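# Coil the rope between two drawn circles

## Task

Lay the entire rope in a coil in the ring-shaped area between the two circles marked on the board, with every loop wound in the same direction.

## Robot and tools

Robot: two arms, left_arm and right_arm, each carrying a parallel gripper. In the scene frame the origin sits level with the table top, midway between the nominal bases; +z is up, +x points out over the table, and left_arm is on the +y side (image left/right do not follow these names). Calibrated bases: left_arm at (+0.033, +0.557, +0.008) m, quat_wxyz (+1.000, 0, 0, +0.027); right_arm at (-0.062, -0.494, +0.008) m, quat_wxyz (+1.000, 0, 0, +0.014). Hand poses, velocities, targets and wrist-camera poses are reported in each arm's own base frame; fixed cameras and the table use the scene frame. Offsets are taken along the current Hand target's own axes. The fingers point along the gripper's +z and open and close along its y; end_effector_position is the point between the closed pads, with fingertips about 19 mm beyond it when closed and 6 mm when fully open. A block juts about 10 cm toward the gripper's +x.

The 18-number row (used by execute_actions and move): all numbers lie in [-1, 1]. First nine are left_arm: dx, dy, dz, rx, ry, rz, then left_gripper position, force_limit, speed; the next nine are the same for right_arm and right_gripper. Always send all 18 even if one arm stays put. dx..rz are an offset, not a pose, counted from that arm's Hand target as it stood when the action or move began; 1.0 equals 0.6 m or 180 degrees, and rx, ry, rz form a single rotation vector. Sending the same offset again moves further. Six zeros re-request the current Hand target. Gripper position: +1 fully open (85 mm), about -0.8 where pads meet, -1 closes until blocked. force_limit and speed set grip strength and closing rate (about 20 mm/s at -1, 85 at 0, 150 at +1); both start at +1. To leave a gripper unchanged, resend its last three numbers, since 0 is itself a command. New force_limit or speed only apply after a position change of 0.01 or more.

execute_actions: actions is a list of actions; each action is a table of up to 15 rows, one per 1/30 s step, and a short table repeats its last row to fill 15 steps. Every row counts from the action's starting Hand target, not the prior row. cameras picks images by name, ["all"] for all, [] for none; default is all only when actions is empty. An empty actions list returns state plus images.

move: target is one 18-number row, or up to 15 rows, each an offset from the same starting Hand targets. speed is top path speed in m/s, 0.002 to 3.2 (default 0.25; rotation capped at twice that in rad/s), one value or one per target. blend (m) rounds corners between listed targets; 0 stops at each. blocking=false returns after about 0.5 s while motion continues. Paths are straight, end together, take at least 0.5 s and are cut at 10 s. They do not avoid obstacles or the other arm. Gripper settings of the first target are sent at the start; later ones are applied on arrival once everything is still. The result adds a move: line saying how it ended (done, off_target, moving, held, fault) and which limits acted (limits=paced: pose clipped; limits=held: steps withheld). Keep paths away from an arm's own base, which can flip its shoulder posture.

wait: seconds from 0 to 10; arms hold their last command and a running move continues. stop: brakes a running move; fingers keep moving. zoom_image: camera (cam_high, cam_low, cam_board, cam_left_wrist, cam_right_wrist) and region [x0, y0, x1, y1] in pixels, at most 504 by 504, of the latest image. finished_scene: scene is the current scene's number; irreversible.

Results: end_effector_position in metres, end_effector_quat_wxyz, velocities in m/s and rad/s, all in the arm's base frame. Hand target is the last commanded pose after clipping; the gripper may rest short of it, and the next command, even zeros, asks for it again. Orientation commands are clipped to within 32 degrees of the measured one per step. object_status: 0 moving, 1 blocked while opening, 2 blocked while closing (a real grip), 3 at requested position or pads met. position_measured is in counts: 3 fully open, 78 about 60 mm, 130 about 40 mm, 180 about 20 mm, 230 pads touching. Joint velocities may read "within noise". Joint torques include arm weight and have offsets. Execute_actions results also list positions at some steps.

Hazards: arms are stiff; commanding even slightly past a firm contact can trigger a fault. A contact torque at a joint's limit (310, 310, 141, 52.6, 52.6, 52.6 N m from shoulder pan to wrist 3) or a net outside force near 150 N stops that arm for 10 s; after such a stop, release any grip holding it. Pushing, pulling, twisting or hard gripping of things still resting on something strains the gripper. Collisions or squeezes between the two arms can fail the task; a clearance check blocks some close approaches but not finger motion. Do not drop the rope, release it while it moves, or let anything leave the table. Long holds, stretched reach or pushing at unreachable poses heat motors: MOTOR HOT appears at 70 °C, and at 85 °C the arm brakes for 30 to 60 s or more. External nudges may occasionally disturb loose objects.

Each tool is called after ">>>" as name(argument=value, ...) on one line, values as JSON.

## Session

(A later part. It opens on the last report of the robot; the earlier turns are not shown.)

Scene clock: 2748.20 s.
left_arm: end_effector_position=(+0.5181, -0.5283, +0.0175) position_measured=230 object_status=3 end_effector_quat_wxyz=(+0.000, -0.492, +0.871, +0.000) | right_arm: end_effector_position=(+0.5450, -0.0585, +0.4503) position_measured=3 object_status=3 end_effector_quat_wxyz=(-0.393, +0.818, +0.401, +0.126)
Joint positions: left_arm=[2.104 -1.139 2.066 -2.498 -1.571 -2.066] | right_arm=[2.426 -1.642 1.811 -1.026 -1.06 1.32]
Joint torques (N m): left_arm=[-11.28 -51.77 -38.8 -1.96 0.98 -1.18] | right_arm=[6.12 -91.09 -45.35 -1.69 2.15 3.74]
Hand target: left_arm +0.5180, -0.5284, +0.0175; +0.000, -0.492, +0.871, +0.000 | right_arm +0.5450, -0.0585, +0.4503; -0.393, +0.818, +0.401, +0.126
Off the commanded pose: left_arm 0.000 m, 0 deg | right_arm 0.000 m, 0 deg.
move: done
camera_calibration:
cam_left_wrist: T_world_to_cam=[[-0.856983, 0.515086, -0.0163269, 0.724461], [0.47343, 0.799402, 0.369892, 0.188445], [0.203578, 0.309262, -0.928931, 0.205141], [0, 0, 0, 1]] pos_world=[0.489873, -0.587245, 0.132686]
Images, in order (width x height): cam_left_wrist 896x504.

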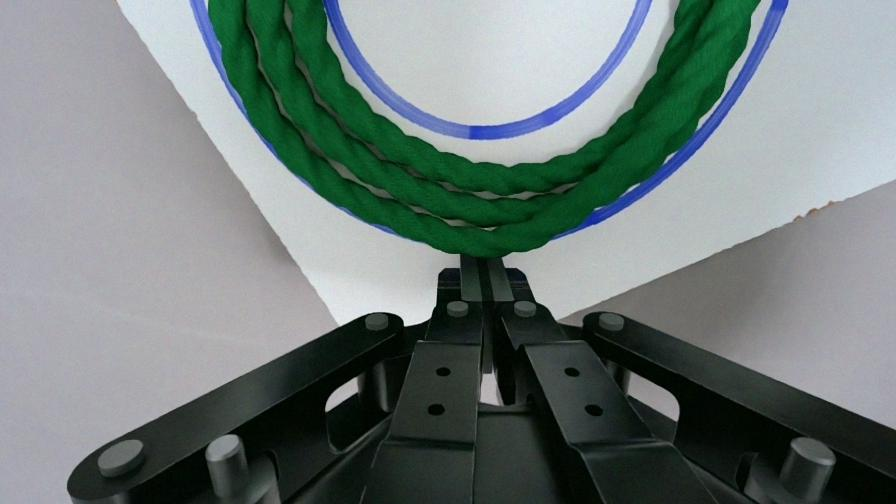

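>>> move(target=[0.0085,0,0,0,0,0,-1,-1,-1,0,0,0,0,0,0,1,0,0], speed=0.02, cameras=["cam_left_wrist"])

Scene clock: 2751.70 s.
left_arm: end_effector_position=(+0.5155, -0.5327, +0.0175) position_measured=230 object_status=3 end_effector_quat_wxyz=(+0.000, -0.492, +0.871, +0.000) | right_arm: end_effector_position=(+0.5450, -0.0585, +0.4503) position_measured=3 object_status=3 end_effector_quat_wxyz=(-0.393, +0.818, +0.401, +0.126)
Joint positions: left_arm=[2.098 -1.138 2.063 -2.497 -1.571 -2.072] | right_arm=[2.426 -1.642 1.811 -1.026 -1.06 1.32]
Joint torques (N m): left_arm=[-14.69 -53.26 -39.94 -2.3 1.16 -0.42] | right_arm=[6.79 -90.51 -46.77 -1.73 1.79 3.66]
Hand target: left_arm +0.5154, -0.5328, +0.0175; +0.000, -0.492, +0.871, +0.000 | right_arm +0.5450, -0.0585, +0.4503; -0.393, +0.818, +0.401, +0.126
Off the commanded pose: left_arm 0.000 m, 0 deg | right_arm 0.000 m, 0 deg.
move: done
camera_calibration:
cam_left_wrist: T_world_to_cam=[[-0.856983, 0.515086, -0.0163269, 0.724499], [0.47343, 0.799402, 0.369892, 0.193193], [0.203578, 0.309262, -0.928931, 0.207031], [0, 0, 0, 1]] pos_world=[0.487273, -0.591645, 0.132686]
Images, in order (width x height): cam_left_wrist 896x504.

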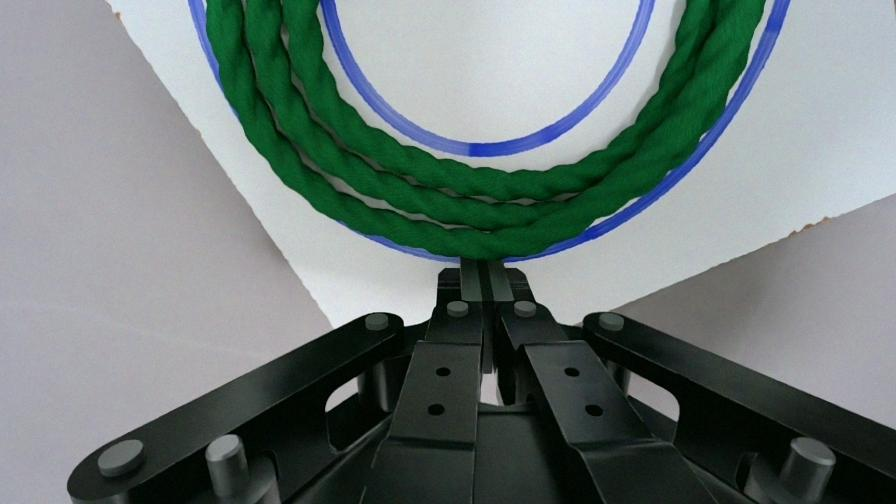

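>>> move(target=[[-0.0243,0,0,0,0,0,-1,-1,-1,0,0,0,0,0,0,1,0,0],[-0.0226,-0.0404,0,0,0,0.078,-1,-1,-1,0,0,0,0,0,0,1,0,0],[-0.0065,-0.0743,0,0,0,0.15,-1,-1,-1,0,0,0,0,0,0,1,0,0]], speed=[0.04,0.1,0.1], cameras=["cam_left_wrist","cam_board"])

>>> zoom_image(camera="cam_board", region=[350, 165, 550, 325])

Scene clock: 2785.83 s.
left_arm: end_effector_position=(+0.5556, -0.5525, +0.0176) position_measured=230 object_status=3 end_effector_quat_wxyz=(+0.000, -0.275, +0.961, +0.000) | right_arm: end_effector_position=(+0.5450, -0.0585, +0.4503) position_measured=3 object_status=3 end_effector_quat_wxyz=(-0.393, +0.818, +0.401, +0.126)
Joint positions: left_arm=[2.13 -1.09 1.978 -2.46 -1.571 -1.568] | right_arm=[2.426 -1.642 1.811 -1.026 -1.06 1.32]
Joint torques (N m): left_arm=[9.26 -57.81 -40.57 -2.25 -1.29 1.74] | right_arm=[3.21 -90.9 -45.48 -1.35 2.25 3.79]
Hand target: left_arm +0.5556, -0.5525, +0.0176; +0.000, -0.275, +0.961, +0.000 | right_arm +0.5450, -0.0585, +0.4503; -0.393, +0.818, +0.401, +0.126
Off the commanded pose: left_arm 0.000 m, 0 deg | right_arm 0.000 m, 0 deg.
move: done
camera_calibration:
cam_left_wrist: T_world_to_cam=[[-0.529817, 0.847953, -0.0164249, 0.77114], [0.784516, 0.497355, 0.37037, -0.149707], [0.322225, 0.183343, -0.928739, 0.0695256], [0, 0, 0, 1]] pos_world=[0.503608, -0.59218, 0.132684]
Images, in order (width x height): cam_board 896x504, cam_left_wrist 896x504.

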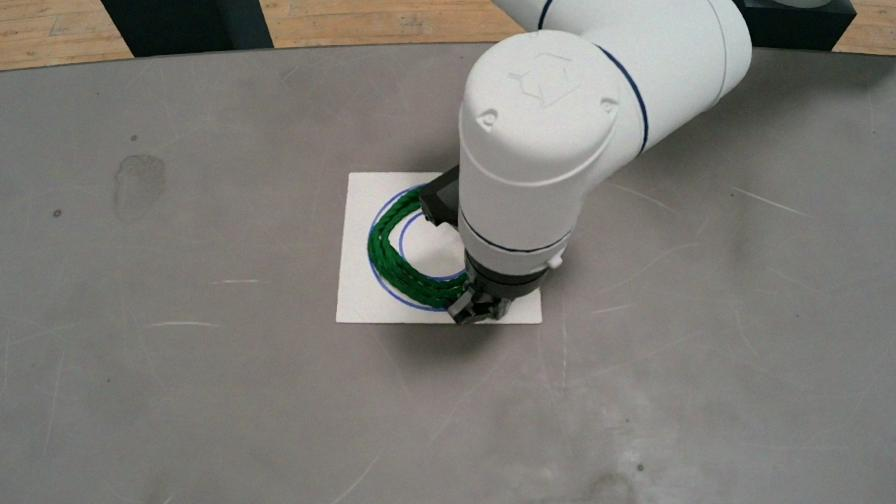

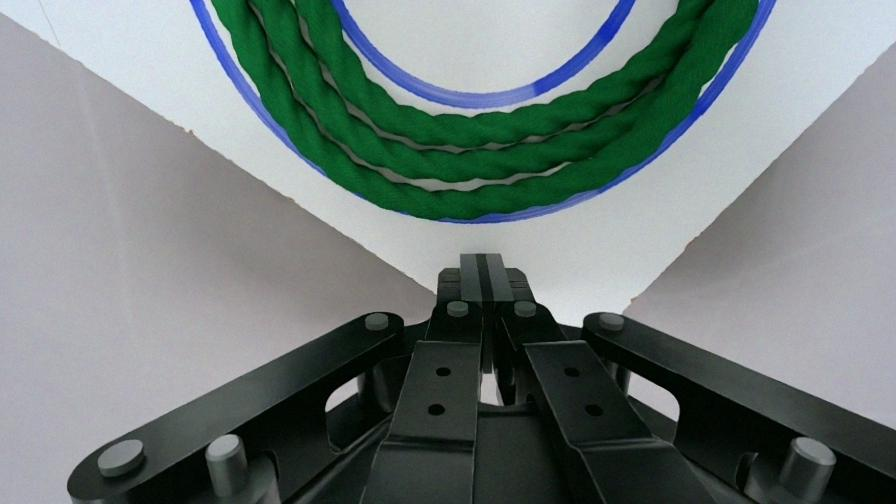

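Scaled by 2.520.

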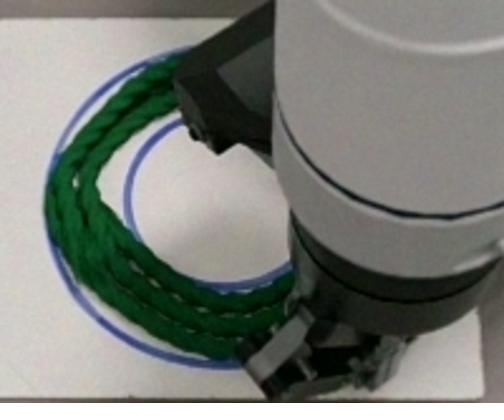

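>>> move(target=[[0.0017,-0.0227,0,0,0,0.0444,-1,-1,-1,0,0,0,0,0,0,1,0,0],[0.0248,-0.0194,0,0,0,0.0444,-1,-1,-1,0,0,0,0,0,0,1,0,0]], speed=[0.06,0.03], cameras=["cam_left_wrist"])

Scene clock: 2797.03 s.
left_arm: end_effector_position=(+0.5493, -0.5702, +0.0176) position_measured=230 object_status=3 end_effector_quat_wxyz=(+0.000, -0.207, +0.978, +0.000) | right_arm: end_effector_position=(+0.5450, -0.0585, +0.4503) position_measured=3 object_status=3 end_effector_quat_wxyz=(-0.393, +0.818, +0.401, +0.126)
Joint positions: left_arm=[2.111 -1.08 1.961 -2.452 -1.571 -1.448] | right_arm=[2.426 -1.642 1.811 -1.026 -1.06 1.32]
Joint torques (N m): left_arm=[-10.84 -79.54 -25.81 -10.6 -1.38 -1.3] | right_arm=[5.25 -89.74 -46.66 -1.58 2.42 3.57]
Hand target: left_arm +0.5491, -0.5702, +0.0176; +0.000, -0.207, +0.978, +0.000 | right_arm +0.5450, -0.0585, +0.4503; -0.393, +0.818, +0.401, +0.126
Off the commanded pose: left_arm 0.000 m, 0 deg | right_arm 0.000 m, 0 deg.
move: done
camera_calibration:
cam_left_wrist: T_world_to_cam=[[-0.406663, 0.913431, -0.0164001, 0.752471], [0.84608, 0.383328, 0.370416, -0.23482], [0.344636, 0.136759, -0.928721, 0.0359226], [0, 0, 0, 1]] pos_world=[0.492298, -0.60223, 0.132684]
Images, in order (width x height): cam_left_wrist 896x504.

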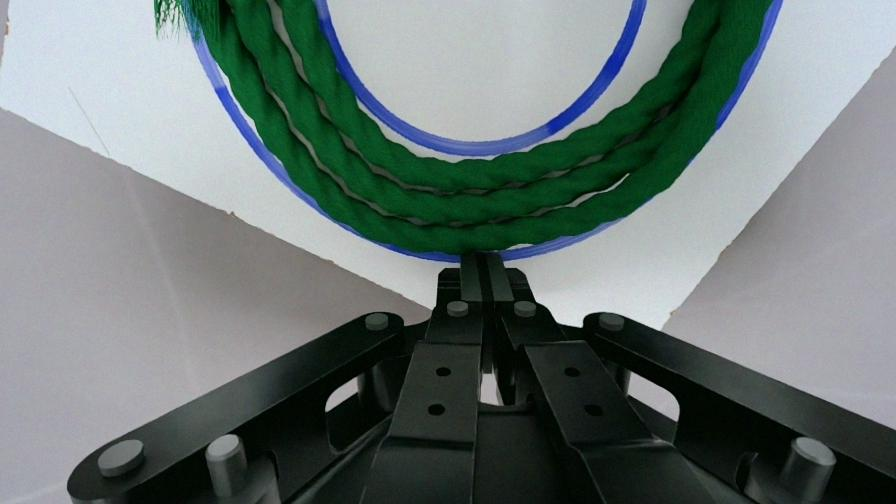

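>>> move(target=[[-0.025,0,0,0,0,0,-1,-1,-1,0,0,0,0,0,0,1,0,0],[-0.05,0,-0.1667,0,0,0,-1,-1,-1,0,0,0,0,0,0,1,0,0],[0.1313,-0.1663,-0.1667,0,0,0.4833,-1,-1,-1,0,0,0,0,0,0,1,0,0]], speed=[0.04,0.12,0.2], blend=[0,0.03,0], cameras=["cam_left_wrist","cam_board"])

>>> zoom_image(camera="cam_board", region=[350, 165, 550, 325])

Scene clock: 2849.50 s.
left_arm: end_effector_position=(+0.5175, -0.6933, +0.1177) position_measured=230 object_status=3 end_effector_quat_wxyz=(+0.000, +0.523, +0.852, +0.000) | right_arm: end_effector_position=(+0.5450, -0.0585, +0.4503) position_measured=3 object_status=3 end_effector_quat_wxyz=(-0.393, +0.818, +0.401, +0.126)
Joint positions: left_arm=[2.005 -1.106 1.761 -2.226 -1.571 -0.036] | right_arm=[2.426 -1.642 1.811 -1.026 -1.06 1.32]
Joint torques (N m): left_arm=[-11.2 -63.42 -48.45 -2.09 -1.85 1.8] | right_arm=[6.09 -90.81 -45.98 -1.8 2.26 3.26]
Hand target: left_arm +0.5175, -0.6933, +0.1177; +0.000, +0.523, +0.852, +0.000 | right_arm +0.5450, -0.0585, +0.4503; -0.393, +0.818, +0.401, +0.126
Off the commanded pose: left_arm 0.000 m, 0 deg | right_arm 0.000 m, 0 deg.
move: done
camera_calibration:
cam_left_wrist: T_world_to_cam=[[0.890758, 0.454217, -0.0153858, -0.13624], [0.426918, -0.824653, 0.371064, -0.818465], [0.155856, -0.337097, -0.92848, -0.0741242], [0, 0, 0, 1]] pos_world=[0.482327, -0.638054, 0.232784]
Images, in order (width x height): cam_board 896x504, cam_left_wrist 896x504.

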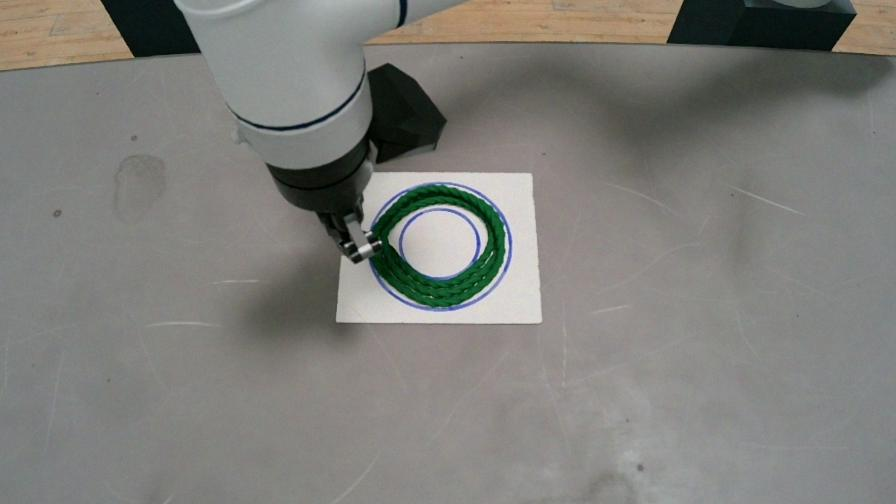

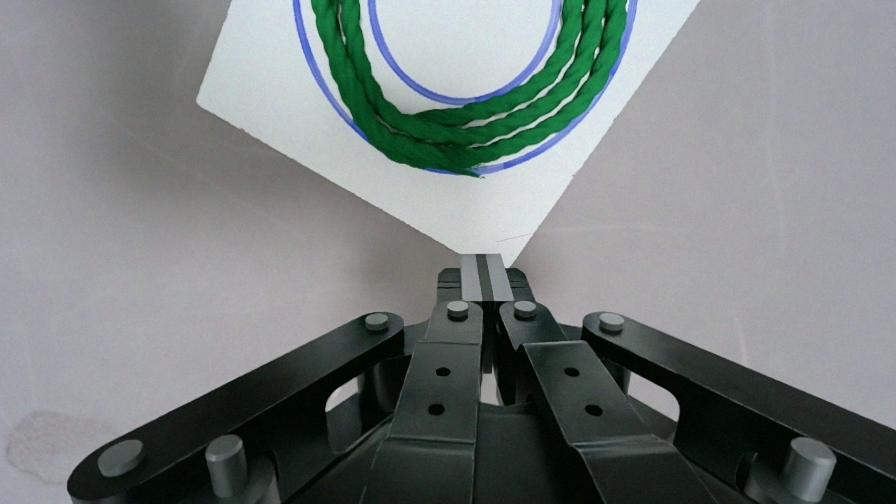

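Scaled by 2.520.

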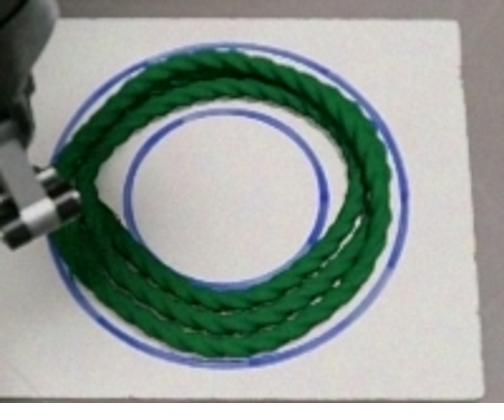

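>>> move(target=[[0,0,0.1667,0,0,0,-1,-1,-1,0,0,0,0,0,0,1,0,0],[0.02,0,0.1667,0,0,0,-1,-1,-1,0,0,0,0,0,0,1,0,0]], speed=[0.1,0.03], cameras=["cam_left_wrist"])

Scene clock: 2876.43 s.
left_arm: end_effector_position=(+0.5121, -0.6828, +0.0176) position_measured=230 object_status=3 end_effector_quat_wxyz=(+0.000, +0.523, +0.852, +0.000) | right_arm: end_effector_position=(+0.5450, -0.0585, +0.4503) position_measured=3 object_status=3 end_effector_quat_wxyz=(-0.393, +0.818, +0.401, +0.126)
Joint positions: left_arm=[2.005 -1.009 1.83 -2.393 -1.571 -0.036] | right_arm=[2.426 -1.642 1.811 -1.026 -1.06 1.32]
Joint torques (N m): left_arm=[-12.11 -90.42 -30.83 -10.46 -1.42 -0.69] | right_arm=[3.73 -88.59 -45.44 -1.77 1.87 2.81]
Hand target: left_arm +0.5121, -0.6827, +0.0176; +0.000, +0.523, +0.852, +0.000 | right_arm +0.5450, -0.0585, +0.4503; -0.393, +0.818, +0.401, +0.126
Off the commanded pose: left_arm 0.000 m, 0 deg | right_arm 0.000 m, 0 deg.
move: done
camera_calibration:
cam_left_wrist: T_world_to_cam=[[0.890874, 0.453988, -0.0154318, -0.137934], [0.426714, -0.82474, 0.371104, -0.770321], [0.15575, -0.337192, -0.928463, -0.162696], [0, 0, 0, 1]] pos_world=[0.476928, -0.627554, 0.132684]
Images, in order (width x height): cam_left_wrist 896x504.

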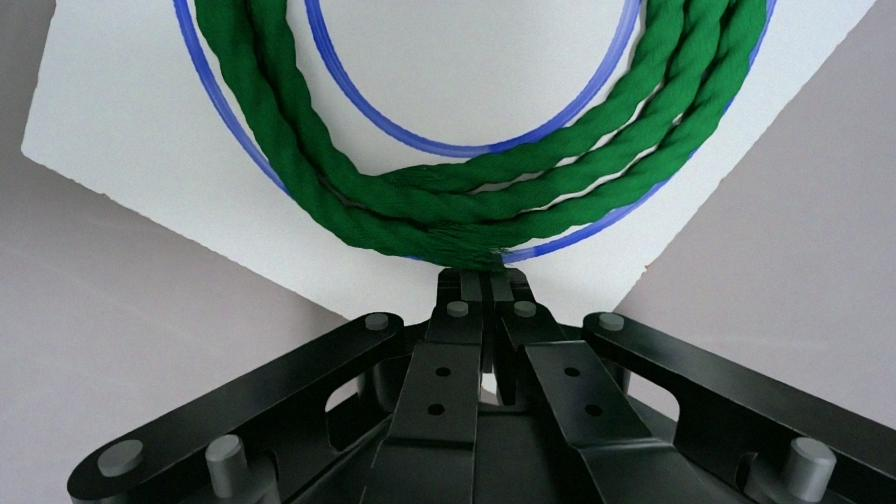

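>>> move(target=[0.01,0,0,0,0,0,-1,-1,-1,0,0,0,0,0,0,1,0,0], speed=0.02, cameras=["cam_left_wrist"])

>>> zoom_image(camera="cam_left_wrist", region=[280, 100, 700, 310])

Scene clock: 2883.97 s.
left_arm: end_effector_position=(+0.5094, -0.6774, +0.0176) position_measured=230 object_status=3 end_effector_quat_wxyz=(+0.000, +0.523, +0.852, +0.000) | right_arm: end_effector_position=(+0.5450, -0.0585, +0.4503) position_measured=3 object_status=3 end_effector_quat_wxyz=(-0.393, +0.818, +0.401, +0.126)
Joint positions: left_arm=[2.005 -1.016 1.843 -2.399 -1.571 -0.036] | right_arm=[2.426 -1.642 1.811 -1.026 -1.06 1.32]
Joint torques (N m): left_arm=[-11.59 -84.34 -28.23 -10.41 0.42 -0.95] | right_arm=[4.52 -91.74 -45.81 -1.86 1.98 3.57]
Hand target: left_arm +0.5094, -0.6773, +0.0176; +0.000, +0.523, +0.852, +0.000 | right_arm +0.5450, -0.0585, +0.4503; -0.393, +0.818, +0.401, +0.126
Off the commanded pose: left_arm 0.000 m, 0 deg | right_arm 0.000 m, 0 deg.
move: done
camera_calibration:
cam_left_wrist: T_world_to_cam=[[0.890861, 0.454017, -0.0153486, -0.137967], [0.426706, -0.824727, 0.371144, -0.764708], [0.155847, -0.337187, -0.928448, -0.160499], [0, 0, 0, 1]] pos_world=[0.474228, -0.622154, 0.132684]
Images, in order (width x height): cam_left_wrist 896x504.

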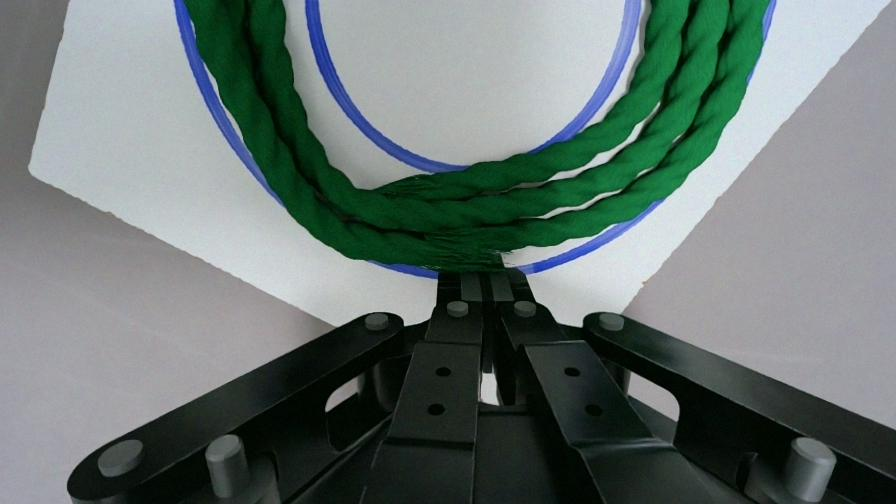

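Scaled by 1.200.

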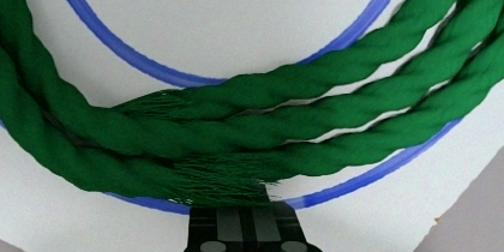

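>>> move(target=[[-0.025,0,0,0,0,0,-1,-1,-1,0,0,0,0,0,0,1,0,0],[-0.05,0,-0.15,0,0,0,-1,-1,-1,0,0,0,0,0,0,1,0,0],[-0.2,0.0,-0.4,0,0,0,-1,-1,-1,0,0,0,0,0,0,1,0,0]], speed=[0.03,0.12,0.25], blend=[0,0.02,0], cameras=["cam_left_wrist","cam_board"])

>>> zoom_image(camera="cam_board", region=[350, 165, 550, 325])

>>> zoom_image(camera="cam_left_wrist", region=[300, 0, 700, 250])

Scene clock: 2907.37 s.
left_arm: end_effector_position=(+0.5636, -0.7841, +0.2577) position_measured=230 object_status=3 end_effector_quat_wxyz=(+0.000, +0.523, +0.852, +0.000) | right_arm: end_effector_position=(+0.5450, -0.0585, +0.4503) position_measured=3 object_status=3 end_effector_quat_wxyz=(-0.393, +0.818, +0.401, +0.126)
Joint positions: left_arm=[2.009 -1.07 1.423 -1.925 -1.571 -0.032] | right_arm=[2.426 -1.642 1.811 -1.026 -1.06 1.32]
Joint torques (N m): left_arm=[9.84 -70.84 -56 -2.55 -1.82 2.09] | right_arm=[4.62 -91.83 -45.57 -1.52 1.49 3.35]
Hand target: left_arm +0.5636, -0.7842, +0.2577; +0.000, +0.523, +0.852, +0.000 | right_arm +0.5450, -0.0585, +0.4503; -0.393, +0.818, +0.401, +0.126
Off the commanded pose: left_arm 0.000 m, 0 deg | right_arm 0.000 m, 0 deg.
move: done
camera_calibration:
cam_left_wrist: T_world_to_cam=[[0.890861, 0.454017, -0.0153486, -0.134123], [0.426706, -0.824727, 0.371144, -0.964945], [0.155847, -0.337187, -0.928448, 0.0179965], [0, 0, 0, 1]] pos_world=[0.528428, -0.728854, 0.372784]
Images, in order (width x height): cam_board 896x504, cam_left_wrist 896x504.

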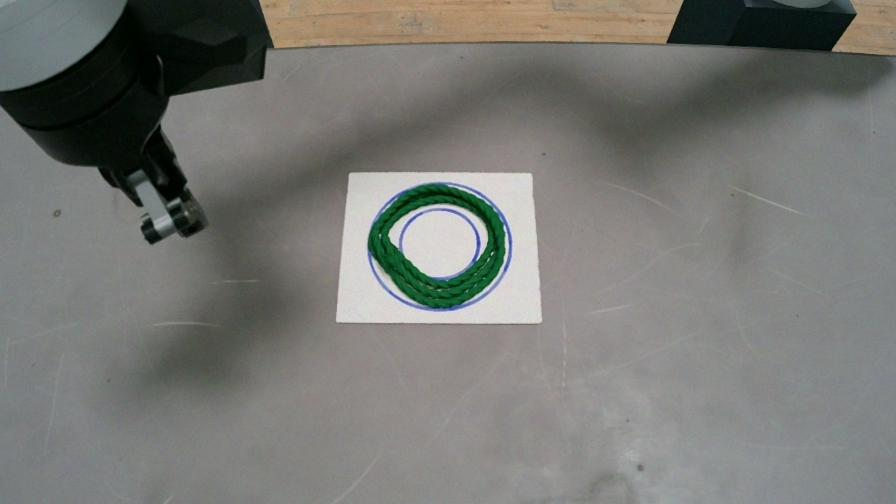

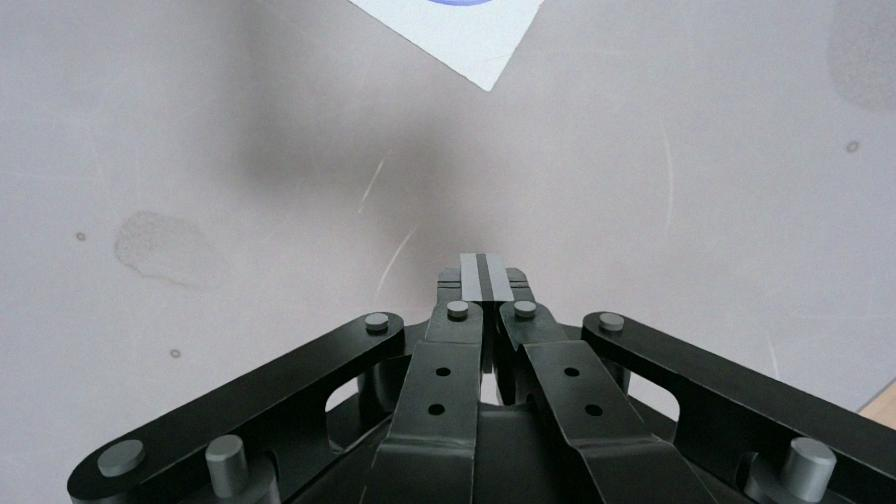

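Scaled by 2.520.

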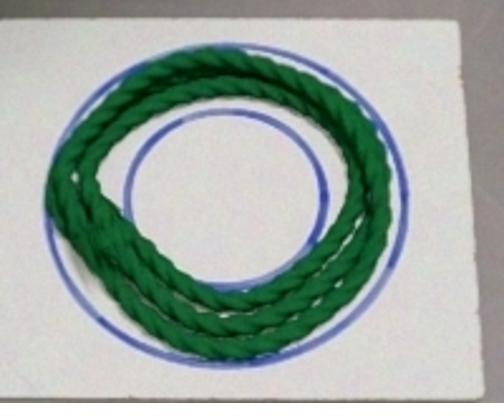

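Scaled by 1.260.

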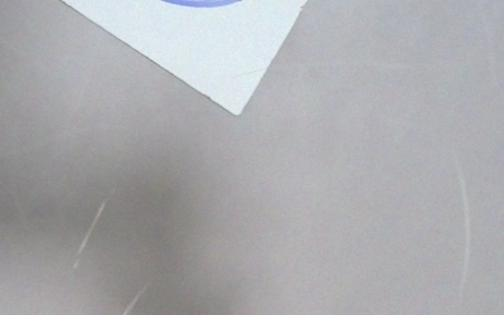

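>>> move(target=[[0.2793,0.157,0.2333,0,0,-0.3889,-1,-1,-1,0,0,0,0,0,0,1,0,0],[0.2793,0.157,0.4,0,0,-0.3889,-1,-1,-1,0,0,0,0,0,0,1,0,0],[0.2873,0.1351,0.4,0,0,-0.3889,-1,-1,-1,0,0,0,0,0,0,1,0,0]], speed=[0.25,0.1,0.03], blend=[0.02,0,0], cameras=["cam_left_wrist"])

Scene clock: 2932.20 s.
left_arm: end_effector_position=(+0.5581, -0.5939, +0.0176) position_measured=230 object_status=3 end_effector_quat_wxyz=(+0.000, -0.060, +0.998, +0.000) | right_arm: end_effector_position=(+0.5450, -0.0585, +0.4503) position_measured=3 object_status=3 end_effector_quat_wxyz=(-0.393, +0.818, +0.401, +0.126)
Joint positions: left_arm=[2.106 -1.053 1.912 -2.431 -1.571 -1.157] | right_arm=[2.426 -1.642 1.811 -1.026 -1.06 1.32]
Joint torques (N m): left_arm=[-10.33 -86.39 -27.46 -10.68 0.37 -0.61] | right_arm=[5.22 -89.21 -45.83 -1.94 1.7 3.75]
Hand target: left_arm +0.5580, -0.5939, +0.0176; +0.000, -0.060, +0.998, +0.000 | right_arm +0.5450, -0.0585, +0.4503; -0.393, +0.818, +0.401, +0.126
Off the commanded pose: left_arm 0.000 m, 0 deg | right_arm 0.000 m, 0 deg.
move: done
camera_calibration:
cam_left_wrist: T_world_to_cam=[[-0.122018, 0.992394, -0.0162899, 0.665765], [0.921081, 0.119334, 0.370634, -0.431813], [0.369758, 0.0302197, -0.928636, -0.0411422], [0, 0, 0, 1]] pos_world=[0.494183, -0.607928, 0.132683]
Images, in order (width x height): cam_left_wrist 896x504.

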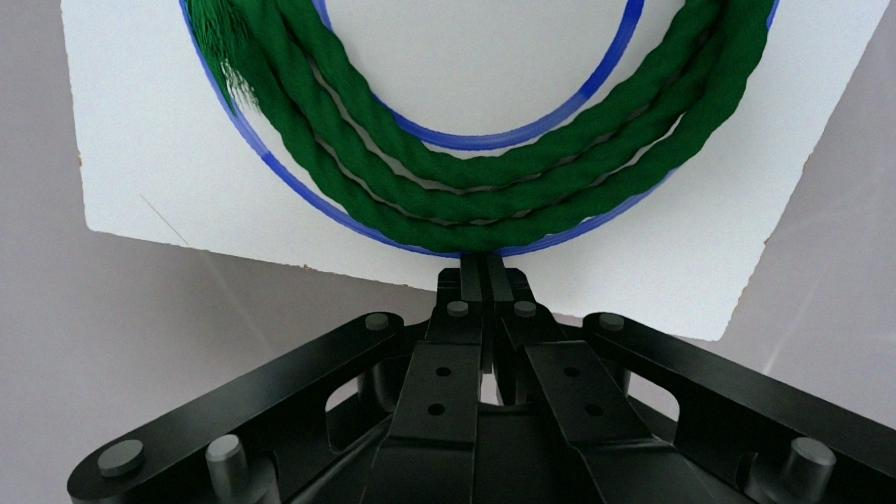

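>>> move(target=[[-0.03,0,0,0,0,0,-1,-1,-1,0,0,0,0,0,0,1,0,0],[-0.06,0,-0.15,0,0,0,-1,-1,-1,0,0,0,0,0,0,1,0,0],[-0.15,0.15,-0.35,0,0,0,-1,-1,-1,0,0,0,0,0,0,1,0,0]], speed=[0.03,0.12,0.2], blend=[0,0.02,0], cameras=["cam_board", "cam_high"])

>>> zoom_image(camera="cam_board", region=[350, 165, 550, 325])

Scene clock: 2949.90 s.
left_arm: end_effector_position=(+0.6363, -0.4937, +0.2274) position_measured=230 object_status=3 end_effector_quat_wxyz=(+0.000, -0.060, +0.998, +0.000) | right_arm: end_effector_position=(+0.5450, -0.0585, +0.4503) position_measured=3 object_status=3 end_effector_quat_wxyz=(-0.393, +0.818, +0.401, +0.126)
Joint positions: left_arm=[2.26 -1.292 1.803 -2.083 -1.571 -1.003] | right_arm=[2.426 -1.642 1.811 -1.026 -1.06 1.32]
Joint torques (N m): left_arm=[10.07 -73.63 -53.49 -2.65 -1.8 2.32] | right_arm=[4.07 -90.55 -45.54 -1.45 1.9 3.11]
Hand target: left_arm +0.6363, -0.4936, +0.2276; +0.000, -0.060, +0.998, +0.000 | right_arm +0.5450, -0.0585, +0.4503; -0.393, +0.818, +0.401, +0.126
Off the commanded pose: left_arm 0.000 m, 0 deg | right_arm 0.000 m, 0 deg.
move: done
Images, in order (width x height): cam_high 896x504, cam_board 896x504.

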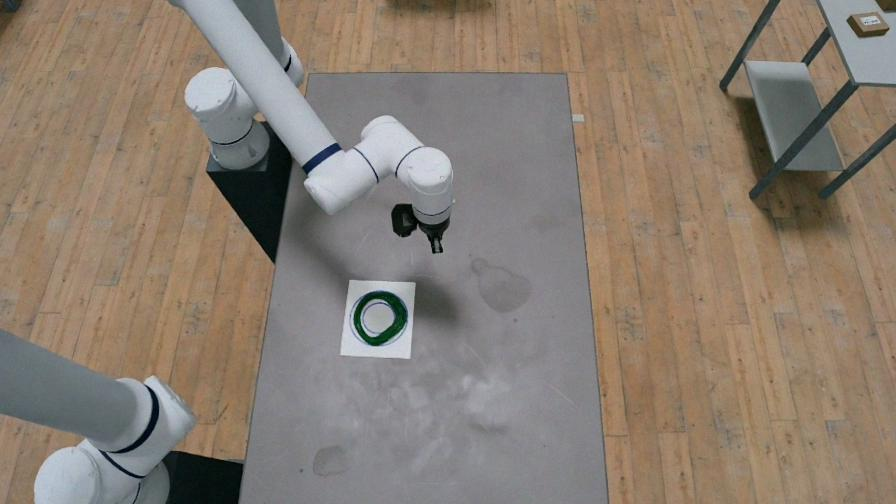

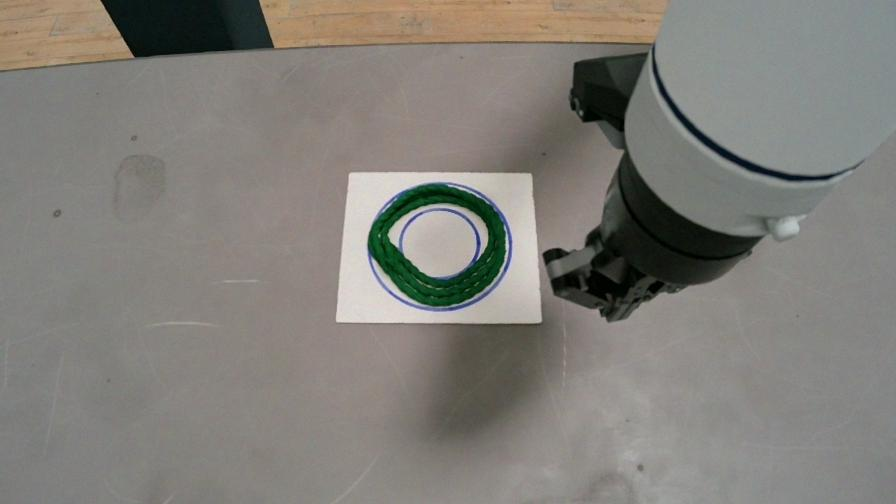

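Scaled by 2.520.

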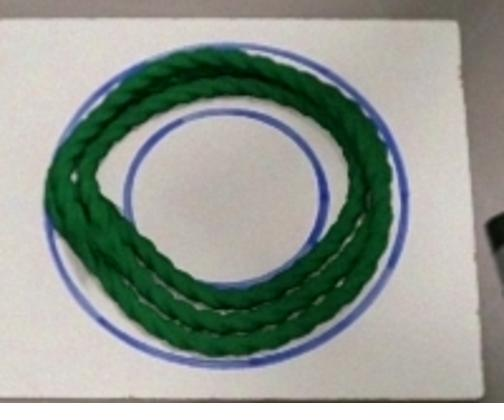

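>>> finished_scene(scene=1)

The scene is finished: the task was done.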